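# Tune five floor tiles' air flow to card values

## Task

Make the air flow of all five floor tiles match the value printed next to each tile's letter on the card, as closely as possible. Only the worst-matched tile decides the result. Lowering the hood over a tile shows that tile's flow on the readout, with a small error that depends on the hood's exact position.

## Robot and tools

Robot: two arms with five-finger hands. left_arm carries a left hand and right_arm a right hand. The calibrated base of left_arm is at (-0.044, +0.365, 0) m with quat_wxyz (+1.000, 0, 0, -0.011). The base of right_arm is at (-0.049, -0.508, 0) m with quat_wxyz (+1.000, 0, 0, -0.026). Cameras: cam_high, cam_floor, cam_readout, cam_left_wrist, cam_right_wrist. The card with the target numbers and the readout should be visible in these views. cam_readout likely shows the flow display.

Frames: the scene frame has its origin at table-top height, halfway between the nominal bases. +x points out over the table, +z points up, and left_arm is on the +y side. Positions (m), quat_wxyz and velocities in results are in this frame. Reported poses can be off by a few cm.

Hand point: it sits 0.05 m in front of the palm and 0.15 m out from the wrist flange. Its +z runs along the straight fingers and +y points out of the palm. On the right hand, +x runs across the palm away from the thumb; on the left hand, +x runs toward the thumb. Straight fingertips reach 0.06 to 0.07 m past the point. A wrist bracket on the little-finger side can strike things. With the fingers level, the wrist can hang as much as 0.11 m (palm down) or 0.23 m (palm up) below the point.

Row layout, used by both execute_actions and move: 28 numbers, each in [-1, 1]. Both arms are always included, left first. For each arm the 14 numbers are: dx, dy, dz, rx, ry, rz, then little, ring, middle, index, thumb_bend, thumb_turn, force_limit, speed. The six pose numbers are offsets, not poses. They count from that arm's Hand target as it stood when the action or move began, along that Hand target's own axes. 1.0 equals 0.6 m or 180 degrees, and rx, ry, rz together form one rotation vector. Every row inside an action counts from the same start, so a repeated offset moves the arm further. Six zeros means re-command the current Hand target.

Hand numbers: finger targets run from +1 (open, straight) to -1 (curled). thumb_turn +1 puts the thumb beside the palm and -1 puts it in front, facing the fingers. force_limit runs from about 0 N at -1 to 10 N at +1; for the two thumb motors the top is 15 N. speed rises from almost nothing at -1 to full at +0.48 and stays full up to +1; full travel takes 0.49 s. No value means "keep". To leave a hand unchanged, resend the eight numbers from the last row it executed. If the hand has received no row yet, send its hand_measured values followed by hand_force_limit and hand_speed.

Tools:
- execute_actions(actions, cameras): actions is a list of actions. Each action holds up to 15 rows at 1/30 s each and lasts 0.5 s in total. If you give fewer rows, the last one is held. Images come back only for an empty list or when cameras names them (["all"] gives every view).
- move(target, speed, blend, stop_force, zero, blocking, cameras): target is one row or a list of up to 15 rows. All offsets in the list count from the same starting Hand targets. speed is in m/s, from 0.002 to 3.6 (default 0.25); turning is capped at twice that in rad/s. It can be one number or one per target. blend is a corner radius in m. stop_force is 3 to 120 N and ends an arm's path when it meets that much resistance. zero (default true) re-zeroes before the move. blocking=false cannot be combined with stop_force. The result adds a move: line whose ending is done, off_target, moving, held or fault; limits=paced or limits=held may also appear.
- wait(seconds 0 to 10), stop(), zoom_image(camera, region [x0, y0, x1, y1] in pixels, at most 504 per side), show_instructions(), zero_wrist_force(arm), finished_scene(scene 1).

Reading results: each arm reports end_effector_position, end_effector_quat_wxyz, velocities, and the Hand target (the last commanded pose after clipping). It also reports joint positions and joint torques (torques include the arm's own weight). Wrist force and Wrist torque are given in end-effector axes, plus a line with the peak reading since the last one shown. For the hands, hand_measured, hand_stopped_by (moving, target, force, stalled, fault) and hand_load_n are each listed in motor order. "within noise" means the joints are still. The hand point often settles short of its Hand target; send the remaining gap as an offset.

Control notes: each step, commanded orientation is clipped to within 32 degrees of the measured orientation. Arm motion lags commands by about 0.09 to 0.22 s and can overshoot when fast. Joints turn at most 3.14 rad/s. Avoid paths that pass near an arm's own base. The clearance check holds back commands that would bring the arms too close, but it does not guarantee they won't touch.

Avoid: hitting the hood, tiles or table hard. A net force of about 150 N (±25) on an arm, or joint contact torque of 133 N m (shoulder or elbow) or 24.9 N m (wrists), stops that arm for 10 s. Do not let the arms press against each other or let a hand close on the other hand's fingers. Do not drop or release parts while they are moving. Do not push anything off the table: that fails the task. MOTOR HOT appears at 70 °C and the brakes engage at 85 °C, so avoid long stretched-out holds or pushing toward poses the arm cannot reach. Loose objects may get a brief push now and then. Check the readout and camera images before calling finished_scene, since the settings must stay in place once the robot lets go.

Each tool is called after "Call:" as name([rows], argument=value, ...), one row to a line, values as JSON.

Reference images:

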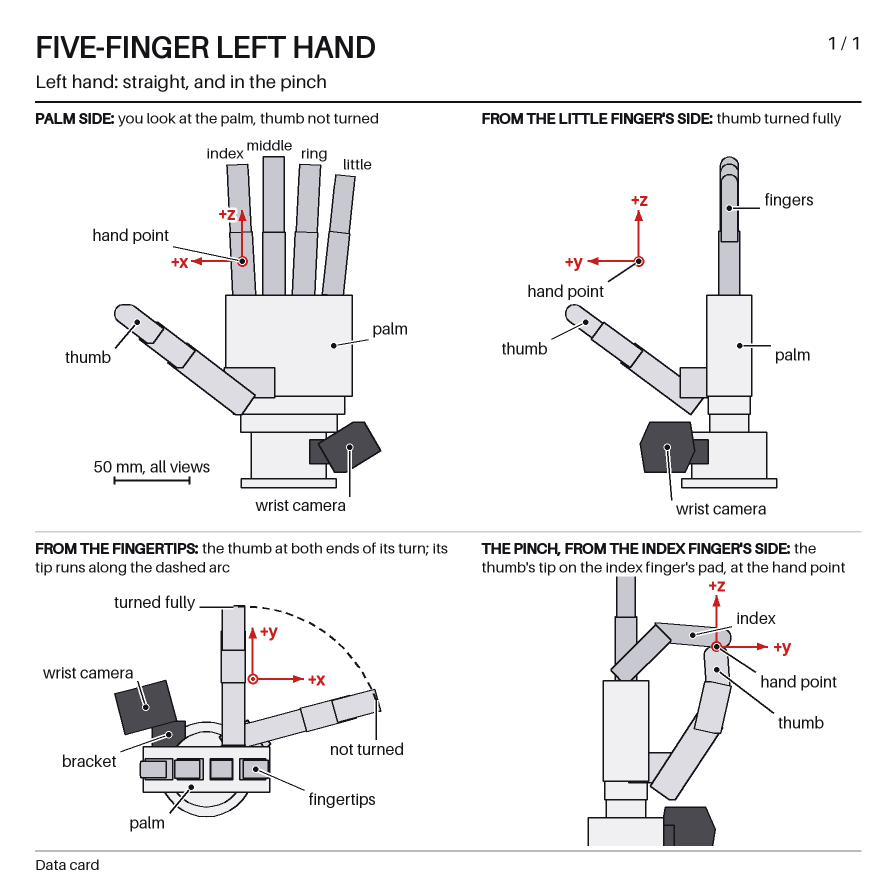

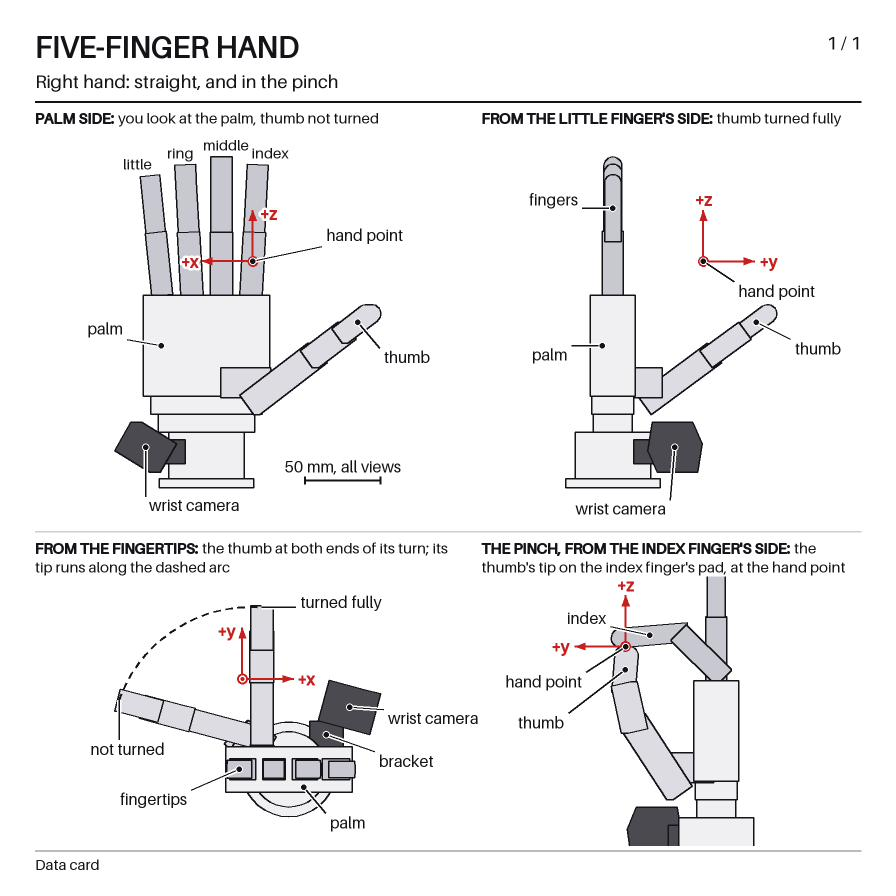

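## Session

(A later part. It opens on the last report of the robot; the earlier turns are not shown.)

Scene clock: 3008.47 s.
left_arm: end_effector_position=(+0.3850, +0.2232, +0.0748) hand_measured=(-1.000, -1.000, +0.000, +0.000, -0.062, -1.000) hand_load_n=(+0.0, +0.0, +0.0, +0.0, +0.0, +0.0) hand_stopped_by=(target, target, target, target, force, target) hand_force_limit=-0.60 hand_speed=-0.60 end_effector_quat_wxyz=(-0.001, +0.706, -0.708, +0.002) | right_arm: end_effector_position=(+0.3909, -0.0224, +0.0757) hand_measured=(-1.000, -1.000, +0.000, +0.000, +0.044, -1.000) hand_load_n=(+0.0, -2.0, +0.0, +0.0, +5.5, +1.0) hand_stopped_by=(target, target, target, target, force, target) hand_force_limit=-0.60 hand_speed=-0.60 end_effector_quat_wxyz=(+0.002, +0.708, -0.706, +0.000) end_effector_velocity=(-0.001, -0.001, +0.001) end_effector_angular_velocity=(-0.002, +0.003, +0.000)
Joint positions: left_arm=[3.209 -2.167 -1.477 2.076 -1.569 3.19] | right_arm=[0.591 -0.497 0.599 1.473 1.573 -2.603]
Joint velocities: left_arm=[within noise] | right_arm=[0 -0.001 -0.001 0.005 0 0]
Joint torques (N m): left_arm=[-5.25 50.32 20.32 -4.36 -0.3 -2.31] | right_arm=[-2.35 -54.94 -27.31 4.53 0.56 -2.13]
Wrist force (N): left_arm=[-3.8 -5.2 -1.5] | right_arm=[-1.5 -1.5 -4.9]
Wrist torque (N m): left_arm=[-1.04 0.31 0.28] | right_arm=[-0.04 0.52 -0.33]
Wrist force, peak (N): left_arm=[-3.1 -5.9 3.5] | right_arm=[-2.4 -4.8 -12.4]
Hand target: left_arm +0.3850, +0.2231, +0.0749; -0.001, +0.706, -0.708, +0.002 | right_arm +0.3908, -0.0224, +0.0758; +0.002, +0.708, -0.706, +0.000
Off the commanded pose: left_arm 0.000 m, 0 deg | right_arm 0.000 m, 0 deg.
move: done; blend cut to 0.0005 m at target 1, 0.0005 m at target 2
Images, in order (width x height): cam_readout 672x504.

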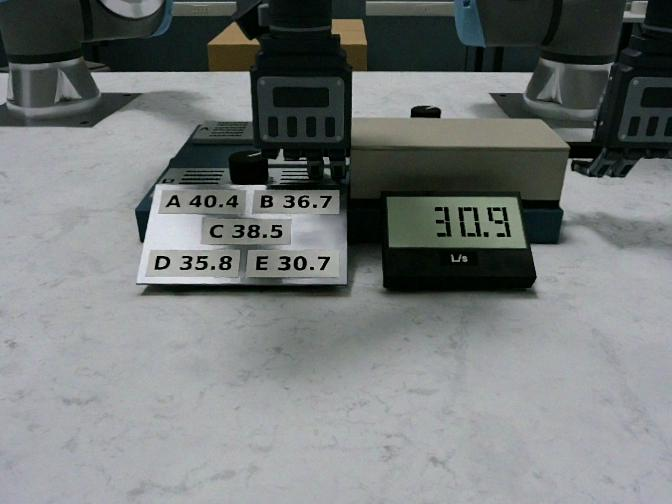

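Call:
move([
  [0,0,-0.015,0,0,0,-1,-1,0,0,-0.3,-1,-0.6,-0.6,0,0,-0.015,0,0,0,-1,-1,0,0,-0.3,-1,-0.6,-0.6],
  [0.0008,-0.000833,-0.015,0,0,0,-1,-1,0,0,-0.3,-1,-0.6,-0.6,0.0008,-0.000833,-0.015,0,0,0,-1,-1,0,0,-0.3,-1,-0.6,-0.6],
  [0.0008,-0.000833,0,0,0,0,-1,-1,0,0,-0.3,-1,-0.6,-0.6,0.0008,-0.000833,0,0,0,0,-1,-1,0,0,-0.3,-1,-0.6,-0.6],
], speed=0.06, blend=[0.001,0.001,0], cameras=["cam_readout"])

Call:
move([
  [0,0,-0.015,0,0,0,-1,-1,0,0,-0.3,-1,-0.6,-0.6,0,0,-0.015,0,0,0,-1,-1,0,0,-0.3,-1,-0.6,-0.6],
  [-0.0008,-0.000833,-0.015,0,0,0,-1,-1,0,0,-0.3,-1,-0.6,-0.6,-0.0008,-0.000833,-0.015,0,0,0,-1,-1,0,0,-0.3,-1,-0.6,-0.6],
  [-0.0008,-0.000833,0,0,0,0,-1,-1,0,0,-0.3,-1,-0.6,-0.6,-0.0008,-0.000833,0,0,0,0,-1,-1,0,0,-0.3,-1,-0.6,-0.6],
], speed=0.06, blend=[0.001,0.001,0], cameras=["cam_readout"])

Call:
move([
  [0,0,-0.015,0,0,0,-1,-1,0,0,-0.3,-1,-0.6,-0.6,0,0,-0.015,0,0,0,-1,-1,0,0,-0.3,-1,-0.6,-0.6],
  [0.0008,0.001167,-0.015,0,0,0,-1,-1,0,0,-0.3,-1,-0.6,-0.6,0.0008,-0.0005,-0.015,0,0,0,-1,-1,0,0,-0.3,-1,-0.6,-0.6],
  [0.0008,0.001167,0,0,0,0,-1,-1,0,0,-0.3,-1,-0.6,-0.6,0.0008,-0.0005,0,0,0,0,-1,-1,0,0,-0.3,-1,-0.6,-0.6],
], speed=0.06, blend=[0.001,0.001,0], cameras=["cam_readout"])

Call:
move([
  [0,0,-0.015,0,0,0,-1,-1,0,0,-0.3,-1,-0.6,-0.6,0,0,-0.015,0,0,0,-1,-1,0,0,-0.3,-1,-0.6,-0.6],
  [-0.0008,0.000833,-0.015,0,0,0,-1,-1,0,0,-0.3,-1,-0.6,-0.6,-0.0008,0.000833,-0.015,0,0,0,-1,-1,0,0,-0.3,-1,-0.6,-0.6],
  [-0.0008,0.000833,0,0,0,0,-1,-1,0,0,-0.3,-1,-0.6,-0.6,-0.0008,0.000833,0,0,0,0,-1,-1,0,0,-0.3,-1,-0.6,-0.6],
], speed=0.06, blend=[0.001,0.001,0], cameras=["cam_readout"])

Call:
move([
  [0,0,-0.015,0,0,0,-1,-1,0,0,-0.3,-1,-0.6,-0.6,0,0,-0.015,0,0,0,-1,-1,0,0,-0.3,-1,-0.6,-0.6],
  [-0.0008,0.000833,-0.015,0,0,0,-1,-1,0,0,-0.3,-1,-0.6,-0.6,-0.0008,0.000833,-0.015,0,0,0,-1,-1,0,0,-0.3,-1,-0.6,-0.6],
  [-0.0008,0.000833,0,0,0,0,-1,-1,0,0,-0.3,-1,-0.6,-0.6,-0.0008,0.000833,0,0,0,0,-1,-1,0,0,-0.3,-1,-0.6,-0.6],
], speed=0.06, blend=[0.001,0.001,0], cameras=["cam_readout"])

Call:
move([
  [0,0,-0.015,0,0,0,-1,-1,0,0,-0.3,-1,-0.6,-0.6,0,0,-0.015,0,0,0,-1,-1,0,0,-0.3,-1,-0.6,-0.6],
  [0.0008,0.000833,-0.015,0,0,0,-1,-1,0,0,-0.3,-1,-0.6,-0.6,0.0008,0.000833,-0.015,0,0,0,-1,-1,0,0,-0.3,-1,-0.6,-0.6],
  [0.0008,0.000833,0,0,0,0,-1,-1,0,0,-0.3,-1,-0.6,-0.6,0.0008,0.000833,0,0,0,0,-1,-1,0,0,-0.3,-1,-0.6,-0.6],
], speed=0.06, blend=[0.001,0.001,0], cameras=["cam_readout"])

Scene clock: 3026.73 s.
left_arm: end_effector_position=(+0.3855, +0.2226, +0.0748) hand_measured=(-1.000, -1.000, +0.000, +0.000, -0.062, -1.000) hand_load_n=(+0.0, +0.0, +0.5, +0.0, +0.0, +0.0) hand_stopped_by=(target, target, target, target, force, target) hand_force_limit=-0.60 hand_speed=-0.60 end_effector_quat_wxyz=(-0.001, +0.706, -0.708, +0.002) | right_arm: end_effector_position=(+0.3913, -0.0228, +0.0758) hand_measured=(-1.000, -1.000, +0.000, +0.000, +0.044, -1.000) hand_load_n=(+0.0, -1.5, +0.0, +0.0, +5.0, +1.0) hand_stopped_by=(target, target, target, target, force, target) hand_force_limit=-0.60 hand_speed=-0.60 end_effector_quat_wxyz=(+0.002, +0.708, -0.706, +0.000)
Joint positions: left_arm=[3.208 -2.168 -1.475 2.075 -1.569 3.189] | right_arm=[0.59 -0.497 0.599 1.474 1.573 -2.604]
Joint torques (N m): left_arm=[4.6 50.99 20.63 -4.65 -0.31 0.96] | right_arm=[-15 -55.32 -28.48 4.49 1.05 0.48]
Wrist force (N): left_arm=[-3.9 -5.4 -1.3] | right_arm=[-2.6 -1.4 -3.3]
Wrist torque (N m): left_arm=[-1.06 0.32 0.29] | right_arm=[-0.04 0.51 -0.34]
Wrist force, peak (N): left_arm=[-4.7 -6.1 4.0] | right_arm=[-2.9 -4.5 -12.1]
Hand target: left_arm +0.3855, +0.2227, +0.0749; -0.001, +0.706, -0.708, +0.002 | right_arm +0.3913, -0.0229, +0.0758; +0.002, +0.708, -0.706, +0.000
Off the commanded pose: left_arm 0.000 m, 0 deg | right_arm 0.000 m, 0 deg.
move: done; blend cut to 0.0003 m at target 1, 0.0003 m at target 2
Images, in order (width x height): cam_readout 672x504.

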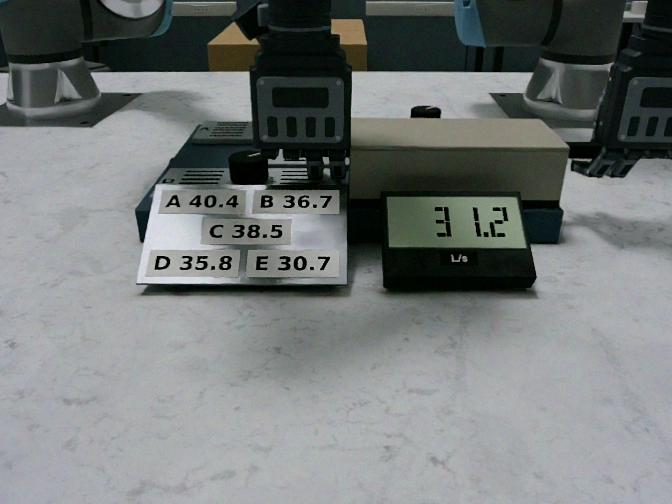

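Scene clock: 3027.50 s.
left_arm: end_effector_position=(+0.3860, +0.2232, +0.0748) hand_measured=(-1.000, -1.000, +0.000, +0.000, -0.062, -1.000) hand_load_n=(+0.0, +0.5, +0.0, +0.0, +0.5, +0.0) hand_stopped_by=(target, target, target, target, force, target) hand_force_limit=-0.60 hand_speed=-0.60 end_effector_quat_wxyz=(-0.001, +0.706, -0.708, +0.002) end_effector_velocity=(-0.001, +0.000, +0.001) end_effector_angular_velocity=(+0.001, +0.002, -0.001) | right_arm: end_effector_position=(+0.3919, -0.0224, +0.0757) hand_measured=(-1.000, -1.000, +0.000, +0.000, +0.044, -1.000) hand_load_n=(+0.0, -2.0, +0.0, +0.0, +5.5, +1.0) hand_stopped_by=(target, target, target, target, force, target) hand_force_limit=-0.60 hand_speed=-0.60 end_effector_quat_wxyz=(+0.002, +0.708, -0.706, +0.000) end_effector_velocity=(-0.001, +0.000, +0.000) end_effector_angular_velocity=(-0.002, +0.004, +0.001)
Joint positions: left_arm=[3.209 -2.169 -1.474 2.075 -1.569 3.19] | right_arm=[0.591 -0.494 0.593 1.476 1.573 -2.604]
Joint velocities: left_arm=[0 0.001 0.001 -0.005 -0.001 0.001] | right_arm=[0 0.001 -0.002 0.005 0 0]
Joint torques (N m): left_arm=[-4.11 53.3 20.76 -4.67 -0.6 -1.99] | right_arm=[11.57 -53.7 -26.78 4.56 0.43 1.05]
Wrist force (N): left_arm=[-3.8 -5.3 -1.3] | right_arm=[-1.4 -1.8 -3.8]
Wrist torque (N m): left_arm=[-1.06 0.32 0.16] | right_arm=[-0.06 0.49 -0.34]
Wrist force, peak (N): left_arm=[-3.2 -5.6 3.9] | right_arm=[-2.3 -5.0 -12.6]
Hand target: left_arm +0.3860, +0.2231, +0.0749; -0.001, +0.706, -0.708, +0.002 | right_arm +0.3918, -0.0224, +0.0758; +0.002, +0.708, -0.706, +0.000
Off the commanded pose: left_arm 0.000 m, 0 deg | right_arm 0.000 m, 0 deg.
move: done; blend cut to 0.0003 m at target 1, 0.0003 m at target 2
Images, in order (width x height): cam_readout 672x504.

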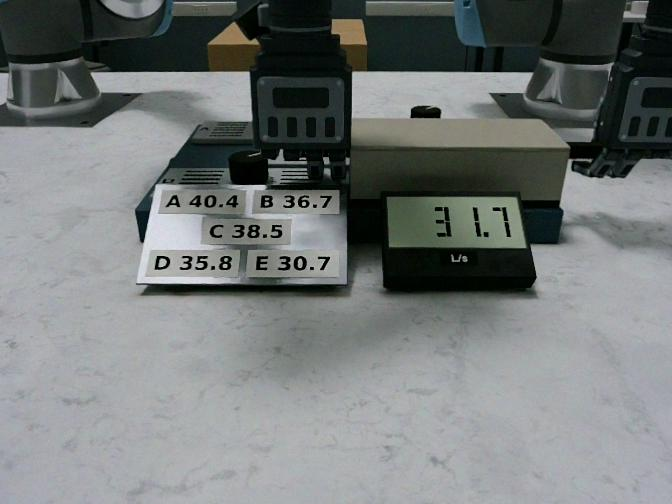

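Scene clock: 3028.27 s.
left_arm: end_effector_position=(+0.3853, +0.2226, +0.0748) hand_measured=(-1.000, -1.000, +0.000, +0.000, -0.062, -1.000) hand_load_n=(+0.0, +0.0, +0.0, +0.0, +0.0, +0.0) hand_stopped_by=(target, target, target, target, force, target) hand_force_limit=-0.60 hand_speed=-0.60 end_effector_quat_wxyz=(-0.001, +0.706, -0.708, +0.002) | right_arm: end_effector_position=(+0.3921, -0.0228, +0.0758) hand_measured=(-1.000, -1.000, +0.000, +0.000, +0.044, -1.000) hand_load_n=(+0.0, -2.0, +0.0, +0.0, +6.0, +1.0) hand_stopped_by=(target, target, target, target, force, target) hand_force_limit=-0.60 hand_speed=-0.60 end_effector_quat_wxyz=(+0.002, +0.708, -0.706, +0.000)
Joint positions: left_arm=[3.208 -2.167 -1.476 2.075 -1.569 3.189] | right_arm=[0.59 -0.495 0.594 1.476 1.573 -2.605]
Joint torques (N m): left_arm=[2.81 51.78 21.05 -4.5 0.34 0.52] | right_arm=[-14.74 -54.3 -25.79 4.3 -1.13 -1.8]
Wrist force (N): left_arm=[-3.8 -5.1 -1.4] | right_arm=[-2.6 -0.8 -5.0]
Wrist torque (N m): left_arm=[-1.02 0.31 0.28] | right_arm=[0.00 0.54 -0.34]
Wrist force, peak (N): left_arm=[-5.2 -5.7 3.1] | right_arm=[-2.6 -4.7 -13.2]
Hand target: left_arm +0.3853, +0.2227, +0.0749; -0.001, +0.706, -0.708, +0.002 | right_arm +0.3921, -0.0229, +0.0758; +0.002, +0.708, -0.706, +0.000
Off the commanded pose: left_arm 0.000 m, 0 deg | right_arm 0.000 m, 0 deg.
move: done; blend cut to 0.0004 m at target 1, 0.0004 m at target 2
Images, in order (width x height): cam_readout 672x504.

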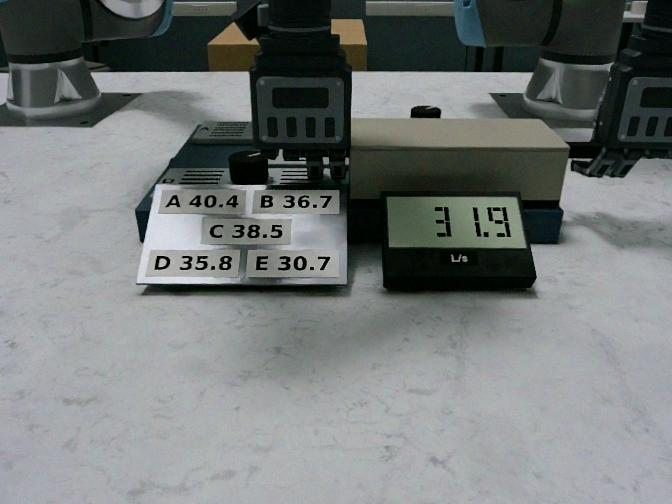

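Scene clock: 3029.03 s.
left_arm: end_effector_position=(+0.3848, +0.2232, +0.0748) hand_measured=(-1.000, -1.000, +0.000, +0.000, -0.062, -1.000) hand_load_n=(+0.0, +0.0, +0.0, +0.0, +0.0, +0.0) hand_stopped_by=(target, target, target, target, force, target) hand_force_limit=-0.60 hand_speed=-0.60 end_effector_quat_wxyz=(-0.001, +0.706, -0.708, +0.002) end_effector_velocity=(-0.001, -0.001, +0.001) end_effector_angular_velocity=(-0.001, +0.003, +0.000) | right_arm: end_effector_position=(+0.3917, -0.0224, +0.0758) hand_measured=(-1.000, -1.000, +0.000, +0.000, +0.044, -1.000) hand_load_n=(+0.0, -2.0, +0.0, +0.0, +5.5, +0.5) hand_stopped_by=(target, target, target, target, force, target) hand_force_limit=-0.60 hand_speed=-0.60 end_effector_quat_wxyz=(+0.002, +0.708, -0.706, +0.000)
Joint positions: left_arm=[3.209 -2.166 -1.478 2.076 -1.569 3.19] | right_arm=[0.591 -0.495 0.594 1.476 1.573 -2.604]
Joint velocities: left_arm=[-0.002 0.001 0.001 -0.005 0.001 -0.001] | right_arm=[within noise]
Joint torques (N m): left_arm=[-3.66 51.34 20.73 -4.86 1.56 -1.87] | right_arm=[15.62 -54.83 -26.69 4.38 0.99 1.45]
Wrist force (N): left_arm=[-3.5 -5.5 -1.4] | right_arm=[-0.5 -2.8 -4.6]
Wrist torque (N m): left_arm=[-1.07 0.27 0.18] | right_arm=[-0.09 0.50 -0.49]
Wrist force, peak (N): left_arm=[-2.6 -5.2 4.2] | right_arm=[-2.5 -5.0 -12.4]
Hand target: left_arm +0.3848, +0.2231, +0.0749; -0.001, +0.706, -0.708, +0.002 | right_arm +0.3916, -0.0224, +0.0758; +0.002, +0.708, -0.706, +0.000
Off the commanded pose: left_arm 0.000 m, 0 deg | right_arm 0.000 m, 0 deg.
move: done; blend cut to 0.0003 m at target 1, 0.0003 m at target 2
Images, in order (width x height): cam_readout 672x504.

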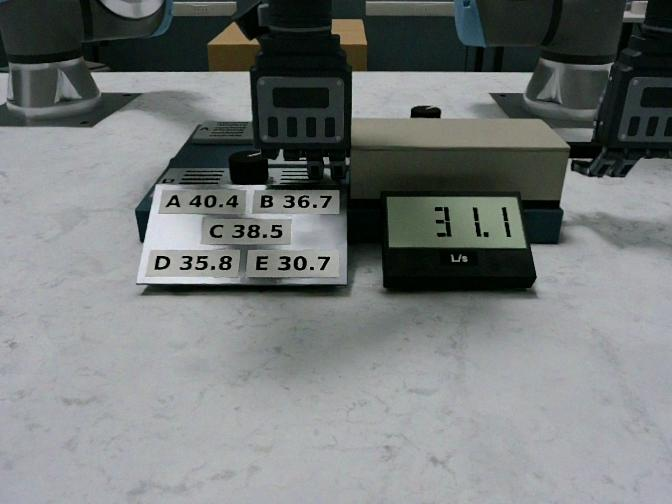

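Scene clock: 3029.80 s.
left_arm: end_effector_position=(+0.3843, +0.2236, +0.0748) hand_measured=(-1.000, -1.000, +0.000, +0.000, -0.062, -1.000) hand_load_n=(+0.0, +0.0, +0.0, +0.0, +0.0, +0.0) hand_stopped_by=(target, target, target, target, force, target) hand_force_limit=-0.60 hand_speed=-0.60 end_effector_quat_wxyz=(-0.001, +0.706, -0.708, +0.002) end_effector_velocity=(-0.001, +0.000, +0.002) end_effector_angular_velocity=(+0.000, +0.002, -0.001) | right_arm: end_effector_position=(+0.3911, -0.0218, +0.0757) hand_measured=(-1.000, -1.000, +0.000, +0.000, +0.044, -1.000) hand_load_n=(+0.0, -2.0, +0.0, +0.0, +5.5, +1.0) hand_stopped_by=(target, target, target, target, force, target) hand_force_limit=-0.60 hand_speed=-0.60 end_effector_quat_wxyz=(+0.002, +0.708, -0.706, +0.000)
Joint positions: left_arm=[3.21 -2.165 -1.48 2.077 -1.569 3.191] | right_arm=[0.592 -0.495 0.595 1.476 1.573 -2.603]
Joint velocities: left_arm=[0 0.001 0.001 -0.005 0 0] | right_arm=[within noise]
Joint torques (N m): left_arm=[0.36 51.61 20.21 -4.68 -0.32 0.88] | right_arm=[-6 -53.67 -26.49 4.67 0.76 -1.19]
Wrist force (N): left_arm=[-3.8 -5.3 -1.1] | right_arm=[-1.8 -2.2 -3.6]
Wrist torque (N m): left_arm=[-1.06 0.32 0.16] | right_arm=[-0.08 0.53 -0.49]
Wrist force, peak (N): left_arm=[-4.3 -5.8 4.1] | right_arm=[-2.4 -4.7 -12.4]
Hand target: left_arm +0.3843, +0.2236, +0.0749; -0.001, +0.706, -0.708, +0.002 | right_arm +0.3911, -0.0219, +0.0758; +0.002, +0.708, -0.706, +0.000
Off the commanded pose: left_arm 0.000 m, 0 deg | right_arm 0.000 m, 0 deg.
move: done; blend cut to 0.0003 m at target 1, 0.0003 m at target 2
Images, in order (width x height): cam_readout 672x504.

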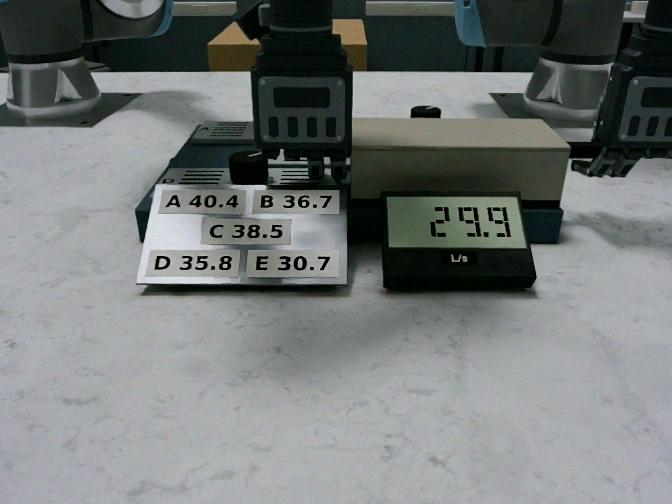

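Scene clock: 3030.57 s.
left_arm: end_effector_position=(+0.3838, +0.2231, +0.0748) hand_measured=(-1.000, -1.000, +0.000, +0.000, -0.062, -1.000) hand_load_n=(+0.5, +0.0, +0.0, +0.0, +0.0, +0.0) hand_stopped_by=(target, target, target, target, force, target) hand_force_limit=-0.60 hand_speed=-0.60 end_effector_quat_wxyz=(-0.001, +0.706, -0.708, +0.002) | right_arm: end_effector_position=(+0.3906, -0.0224, +0.0758) hand_measured=(-1.000, -1.000, +0.000, +0.000, +0.044, -1.000) hand_load_n=(+0.0, -1.5, +0.0, +0.0, +5.5, +0.5) hand_stopped_by=(target, target, target, target, force, target) hand_force_limit=-0.60 hand_speed=-0.60 end_effector_quat_wxyz=(+0.002, +0.708, -0.706, +0.000)
Joint positions: left_arm=[3.209 -2.164 -1.481 2.078 -1.569 3.19] | right_arm=[0.592 -0.498 0.6 1.473 1.573 -2.603]
Joint torques (N m): left_arm=[-1.57 50.9 20.21 -4.62 -0.79 -1.36] | right_arm=[-12.69 -54.97 -25.81 4.26 0.28 -1.53]
Wrist force (N): left_arm=[-3.8 -5.2 -1.6] | right_arm=[-1.8 -2.2 -4.4]
Wrist torque (N m): left_arm=[-1.02 0.30 0.29] | right_arm=[-0.06 0.49 -0.48]
Wrist force, peak (N): left_arm=[-3.4 -5.9 3.1] | right_arm=[-2.2 -4.7 -12.2]
Hand target: left_arm +0.3838, +0.2231, +0.0749; -0.001, +0.706, -0.708, +0.002 | right_arm +0.3906, -0.0224, +0.0758; +0.002, +0.708, -0.706, +0.000
Off the commanded pose: left_arm 0.000 m, 0 deg | right_arm 0.000 m, 0 deg.
move: done; blend cut to 0.0003 m at target 1, 0.0003 m at target 2
Images, in order (width x height): cam_readout 672x504.

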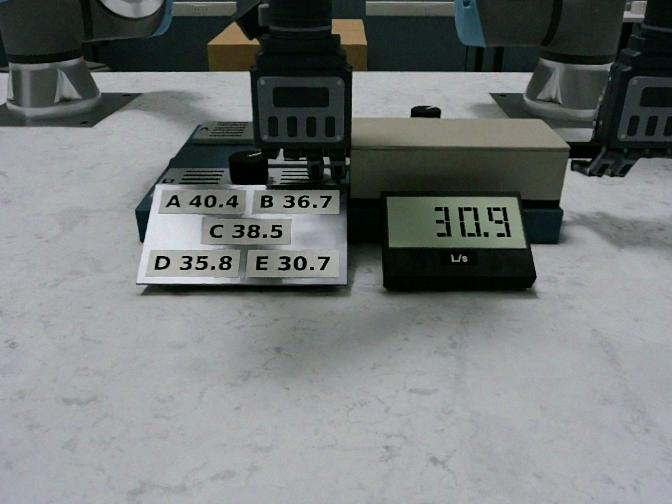

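Call:
move([
  [0,0,-0.015,0,0,0,-1,-1,0,0,-0.3,-1,-0.6,-0.6,0,0,-0.015,0,0,0,-1,-1,0,0,-0.3,-1,-0.6,-0.6],
  [-0.0008,-0.001333,-0.015,0,0,0,-1,-1,0,0,-0.3,-1,-0.6,-0.6,-0.0008,0.002,-0.015,0,0,0,-1,-1,0,0,-0.3,-1,-0.6,-0.6],
  [-0.0008,-0.001333,0,0,0,0,-1,-1,0,0,-0.3,-1,-0.6,-0.6,-0.0008,0.002,0,0,0,0,-1,-1,0,0,-0.3,-1,-0.6,-0.6],
], speed=0.06, blend=[0.001,0.001,0], cameras=["cam_readout"])

Call:
move([
  [0,0,-0.015,0,0,0,-1,-1,0,0,-0.3,-1,-0.6,-0.6,0,0,-0.015,0,0,0,-1,-1,0,0,-0.3,-1,-0.6,-0.6],
  [0.0008,-0.000833,-0.015,0,0,0,-1,-1,0,0,-0.3,-1,-0.6,-0.6,0.0008,-0.000833,-0.015,0,0,0,-1,-1,0,0,-0.3,-1,-0.6,-0.6],
  [0.0008,-0.000833,0,0,0,0,-1,-1,0,0,-0.3,-1,-0.6,-0.6,0.0008,-0.000833,0,0,0,0,-1,-1,0,0,-0.3,-1,-0.6,-0.6],
], speed=0.06, blend=[0.001,0.001,0], cameras=["cam_readout"])

Call:
move([
  [0,0,-0.015,0,0,0,-1,-1,0,0,-0.3,-1,-0.6,-0.6,0,0,-0.015,0,0,0,-1,-1,0,0,-0.3,-1,-0.6,-0.6],
  [0.0008,-0.000833,-0.015,0,0,0,-1,-1,0,0,-0.3,-1,-0.6,-0.6,0.0008,-0.000833,-0.015,0,0,0,-1,-1,0,0,-0.3,-1,-0.6,-0.6],
  [0.0008,-0.000833,0,0,0,0,-1,-1,0,0,-0.3,-1,-0.6,-0.6,0.0008,-0.000833,0,0,0,0,-1,-1,0,0,-0.3,-1,-0.6,-0.6],
], speed=0.06, blend=[0.001,0.001,0], cameras=["cam_readout"])

Call:
move([
  [0,0,-0.015,0,0,0,-1,-1,0,0,-0.3,-1,-0.6,-0.6,0,0,-0.015,0,0,0,-1,-1,0,0,-0.3,-1,-0.6,-0.6],
  [-0.0008,-0.000833,-0.015,0,0,0,-1,-1,0,0,-0.3,-1,-0.6,-0.6,-0.0008,-0.000833,-0.015,0,0,0,-1,-1,0,0,-0.3,-1,-0.6,-0.6],
  [-0.0008,-0.000833,0,0,0,0,-1,-1,0,0,-0.3,-1,-0.6,-0.6,-0.0008,-0.000833,0,0,0,0,-1,-1,0,0,-0.3,-1,-0.6,-0.6],
], speed=0.06, blend=[0.001,0.001,0], cameras=["cam_readout"])

Call:
move([
  [0,0,-0.015,0,0,0,-1,-1,0,0,-0.3,-1,-0.6,-0.6,0,0,-0.015,0,0,0,-1,-1,0,0,-0.3,-1,-0.6,-0.6],
  [0.0008,0.002667,-0.015,0,0,0,-1,-1,0,0,-0.3,-1,-0.6,-0.6,0.0008,0.001,-0.015,0,0,0,-1,-1,0,0,-0.3,-1,-0.6,-0.6],
  [0.0008,0.002667,0,0,0,0,-1,-1,0,0,-0.3,-1,-0.6,-0.6,0.0008,0.001,0,0,0,0,-1,-1,0,0,-0.3,-1,-0.6,-0.6],
], speed=0.06, blend=[0.001,0.001,0], cameras=["cam_readout"])

Scene clock: 3044.53 s.
left_arm: end_effector_position=(+0.3846, +0.2237, +0.0748) hand_measured=(-1.000, -1.000, +0.000, +0.000, -0.062, -1.000) hand_load_n=(+0.0, +0.0, +0.0, +0.0, +0.0, +0.0) hand_stopped_by=(target, target, target, target, force, target) hand_force_limit=-0.60 hand_speed=-0.60 end_effector_quat_wxyz=(-0.001, +0.706, -0.708, +0.002) end_effector_velocity=(-0.001, +0.000, +0.001) end_effector_angular_velocity=(-0.001, +0.003, +0.000) | right_arm: end_effector_position=(+0.3895, -0.0219, +0.0758) hand_measured=(-1.000, -1.000, +0.000, +0.000, +0.044, -1.000) hand_load_n=(+0.0, -1.5, +0.0, +0.0, +4.0, +0.5) hand_stopped_by=(target, target, target, target, force, target) hand_force_limit=-0.60 hand_speed=-0.60 end_effector_quat_wxyz=(+0.002, +0.708, -0.706, +0.000)
Joint positions: left_arm=[3.21 -2.165 -1.479 2.077 -1.569 3.191] | right_arm=[0.593 -0.5 0.605 1.471 1.573 -2.601]
Joint velocities: left_arm=[0 0.001 0.001 -0.005 0 0] | right_arm=[within noise]
Joint torques (N m): left_arm=[-4.27 50.08 20.66 -4.86 -0.1 -1.54] | right_arm=[13.81 -56.75 -25.76 4.83 0.32 -1.6]
Wrist force (N): left_arm=[-3.7 -5.4 -1.4] | right_arm=[-1.4 -2.9 -3.7]
Wrist torque (N m): left_arm=[-1.07 0.30 0.17] | right_arm=[-0.10 0.46 -0.47]
Wrist force, peak (N): left_arm=[-3.2 -5.7 3.8] | right_arm=[-2.3 -5.3 -10.6]
Hand target: left_arm +0.3846, +0.2236, +0.0749; -0.001, +0.706, -0.708, +0.002 | right_arm +0.3894, -0.0219, +0.0758; +0.002, +0.708, -0.706, +0.000
Off the commanded pose: left_arm 0.000 m, 0 deg | right_arm 0.000 m, 0 deg.
move: done; blend cut to 0.0006 m at target 1, 0.0006 m at target 2
Images, in order (width x height): cam_readout 672x504.

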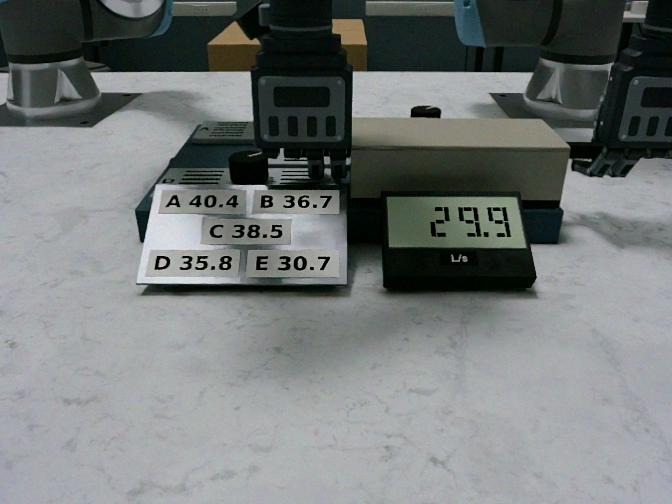

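Scene clock: 3045.30 s.
left_arm: end_effector_position=(+0.3851, +0.2231, +0.0748) hand_measured=(-1.000, -1.000, +0.000, +0.000, -0.062, -1.000) hand_load_n=(+0.0, +0.0, +0.0, +0.0, +0.0, +0.0) hand_stopped_by=(target, target, target, target, force, target) hand_force_limit=-0.60 hand_speed=-0.60 end_effector_quat_wxyz=(-0.001, +0.706, -0.708, +0.002) | right_arm: end_effector_position=(+0.3899, -0.0224, +0.0758) hand_measured=(-1.000, -1.000, +0.000, +0.000, +0.044, -1.000) hand_load_n=(+0.0, -1.0, +0.0, +0.0, +4.5, +1.0) hand_stopped_by=(target, target, target, target, force, target) hand_force_limit=-0.60 hand_speed=-0.60 end_effector_quat_wxyz=(+0.002, +0.708, -0.706, +0.000)
Joint positions: left_arm=[3.209 -2.167 -1.477 2.076 -1.569 3.19] | right_arm=[0.592 -0.5 0.605 1.471 1.573 -2.603]
Joint torques (N m): left_arm=[3.74 52.1 21.9 -4.56 -0.64 1.01] | right_arm=[-14.33 -55.63 -26.97 4.41 0.71 0.71]
Wrist force (N): left_arm=[-4.0 -5.3 -1.3] | right_arm=[-2.8 -1.6 -2.9]
Wrist torque (N m): left_arm=[-1.04 0.33 0.28] | right_arm=[-0.06 0.50 -0.33]
Wrist force, peak (N): left_arm=[-4.3 -6.1 4.1] | right_arm=[-2.9 -4.7 -10.9]
Hand target: left_arm +0.3851, +0.2231, +0.0749; -0.001, +0.706, -0.708, +0.002 | right_arm +0.3899, -0.0224, +0.0758; +0.002, +0.708, -0.706, +0.000
Off the commanded pose: left_arm 0.000 m, 0 deg | right_arm 0.000 m, 0 deg.
move: done; blend cut to 0.0003 m at target 1, 0.0003 m at target 2
Images, in order (width x height): cam_readout 672x504.

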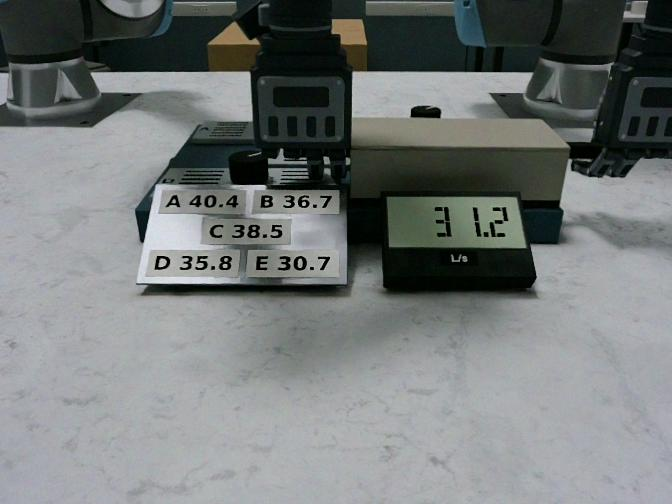

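Scene clock: 3046.07 s.
left_arm: end_effector_position=(+0.3856, +0.2227, +0.0748) hand_measured=(-1.000, -1.000, +0.000, +0.000, -0.062, -1.000) hand_load_n=(+0.0, +0.0, +0.0, +0.0, +0.0, +0.0) hand_stopped_by=(target, target, target, target, force, target) hand_force_limit=-0.60 hand_speed=-0.60 end_effector_quat_wxyz=(-0.001, +0.706, -0.708, +0.002) | right_arm: end_effector_position=(+0.3905, -0.0229, +0.0758) hand_measured=(-1.000, -1.000, +0.000, +0.000, +0.044, -1.000) hand_load_n=(+0.0, -2.0, +0.0, +0.0, +4.5, +1.0) hand_stopped_by=(target, target, target, target, force, target) hand_force_limit=-0.60 hand_speed=-0.60 end_effector_quat_wxyz=(+0.002, +0.708, -0.706, +0.000)
Joint positions: left_arm=[3.208 -2.168 -1.475 2.075 -1.569 3.189] | right_arm=[0.591 -0.5 0.604 1.471 1.573 -2.604]
Joint torques (N m): left_arm=[-4.3 51.47 20.19 -4.38 -0.32 -2.14] | right_arm=[1.53 -55.55 -27.55 4.55 -0.2 -1.39]
Wrist force (N): left_arm=[-3.8 -5.3 -1.3] | right_arm=[-1.8 -2.2 -3.3]
Wrist torque (N m): left_arm=[-1.04 0.31 0.29] | right_arm=[-0.08 0.51 -0.34]
Wrist force, peak (N): left_arm=[-3.7 -5.7 4.1] | right_arm=[-2.5 -4.9 -11.5]
Hand target: left_arm +0.3856, +0.2227, +0.0749; -0.001, +0.706, -0.708, +0.002 | right_arm +0.3904, -0.0229, +0.0758; +0.002, +0.708, -0.706, +0.000
Off the commanded pose: left_arm 0.000 m, 0 deg | right_arm 0.000 m, 0 deg.
move: done; blend cut to 0.0003 m at target 1, 0.0003 m at target 2
Images, in order (width x height): cam_readout 672x504.

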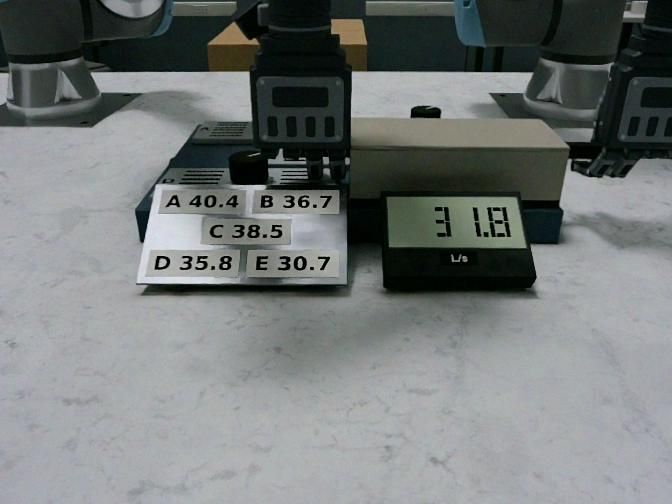

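Scene clock: 3046.83 s.
left_arm: end_effector_position=(+0.3861, +0.2231, +0.0748) hand_measured=(-1.000, -1.000, +0.000, +0.000, -0.062, -1.000) hand_load_n=(+0.0, +0.0, +0.0, +0.0, +0.0, +0.0) hand_stopped_by=(target, target, target, target, force, target) hand_force_limit=-0.60 hand_speed=-0.60 end_effector_quat_wxyz=(-0.001, +0.706, -0.708, +0.002) end_effector_velocity=(-0.001, +0.000, +0.001) end_effector_angular_velocity=(+0.000, +0.003, -0.001) | right_arm: end_effector_position=(+0.3910, -0.0224, +0.0758) hand_measured=(-1.000, -1.000, +0.000, +0.000, +0.044, -1.000) hand_load_n=(+0.0, -1.5, +0.0, +0.0, +5.0, +0.5) hand_stopped_by=(target, target, target, target, force, target) hand_force_limit=-0.60 hand_speed=-0.60 end_effector_quat_wxyz=(+0.002, +0.708, -0.706, +0.000)
Joint positions: left_arm=[3.209 -2.169 -1.473 2.074 -1.569 3.19] | right_arm=[0.591 -0.497 0.598 1.474 1.573 -2.603]
Joint velocities: left_arm=[0 0.001 0 -0.005 0 0] | right_arm=[within noise]
Joint torques (N m): left_arm=[1.45 51.02 20.34 -4.58 0.14 0.87] | right_arm=[15.06 -54.94 -26.8 4.38 -1.1 1.69]
Wrist force (N): left_arm=[-3.8 -5.3 -1.4] | right_arm=[-1.5 -1.8 -3.9]
Wrist torque (N m): left_arm=[-1.05 0.31 0.15] | right_arm=[-0.08 0.50 -0.33]
Wrist force, peak (N): left_arm=[-2.7 -5.4 4.8] | right_arm=[-2.5 -5.2 -11.6]
Hand target: left_arm +0.3861, +0.2231, +0.0749; -0.001, +0.706, -0.708, +0.002 | right_arm +0.3909, -0.0224, +0.0758; +0.002, +0.708, -0.706, +0.000
Off the commanded pose: left_arm 0.000 m, 0 deg | right_arm 0.000 m, 0 deg.
move: done; blend cut to 0.0003 m at target 1, 0.0003 m at target 2
Images, in order (width x height): cam_readout 672x504.

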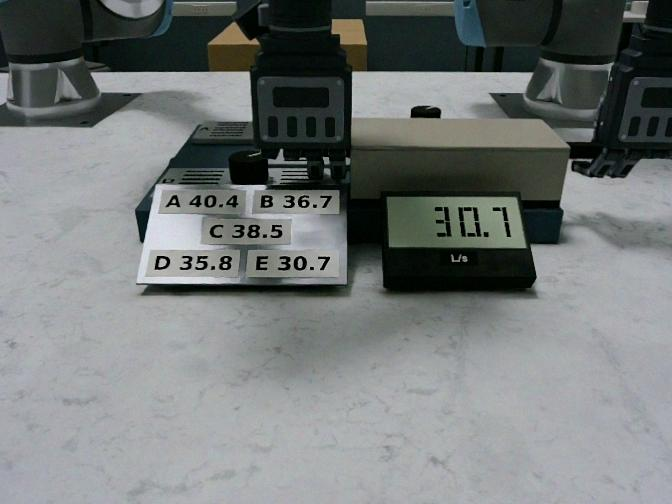

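Scene clock: 3047.60 s.
left_arm: end_effector_position=(+0.3845, +0.2227, +0.0748) hand_measured=(-1.000, -1.000, +0.000, +0.000, -0.062, -1.000) hand_load_n=(+0.0, +0.0, +0.0, +0.5, +0.0, +0.0) hand_stopped_by=(target, target, target, target, force, target) hand_force_limit=-0.60 hand_speed=-0.60 end_effector_quat_wxyz=(-0.001, +0.706, -0.708, +0.002) end_effector_velocity=(-0.001, +0.000, +0.002) end_effector_angular_velocity=(-0.001, +0.003, +0.000) | right_arm: end_effector_position=(+0.3903, -0.0228, +0.0758) hand_measured=(-1.000, -1.000, +0.000, +0.000, +0.044, -1.000) hand_load_n=(+0.0, -2.0, +0.0, +0.0, +5.0, +0.5) hand_stopped_by=(target, target, target, target, force, target) hand_force_limit=-0.60 hand_speed=-0.60 end_effector_quat_wxyz=(+0.002, +0.708, -0.706, +0.000)
Joint positions: left_arm=[3.208 -2.166 -1.479 2.077 -1.569 3.189] | right_arm=[0.591 -0.5 0.605 1.471 1.573 -2.604]
Joint velocities: left_arm=[0 0.001 0.001 -0.006 0.001 0.001] | right_arm=[within noise]
Joint torques (N m): left_arm=[-4.41 48.99 22.27 -4.46 0.48 -1.7] | right_arm=[-10.08 -55.33 -24.74 4.33 0.65 -1.66]
Wrist force (N): left_arm=[-4.0 -5.3 -1.4] | right_arm=[-1.8 -2.1 -4.1]
Wrist torque (N m): left_arm=[-1.05 0.33 0.27] | right_arm=[-0.06 0.52 -0.35]
Wrist force, peak (N): left_arm=[-3.7 -5.4 3.8] | right_arm=[-2.4 -4.7 -11.9]
Hand target: left_arm +0.3845, +0.2227, +0.0749; -0.001, +0.706, -0.708, +0.002 | right_arm +0.3903, -0.0229, +0.0758; +0.002, +0.708, -0.706, +0.000
Off the commanded pose: left_arm 0.000 m, 0 deg | right_arm 0.000 m, 0 deg.
move: done; blend cut to 0.0008 m at target 1, 0.0008 m at target 2
Images, in order (width x height): cam_readout 672x504.

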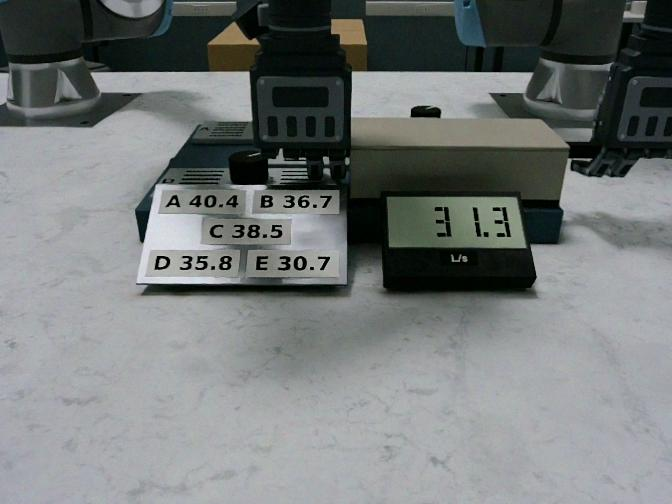

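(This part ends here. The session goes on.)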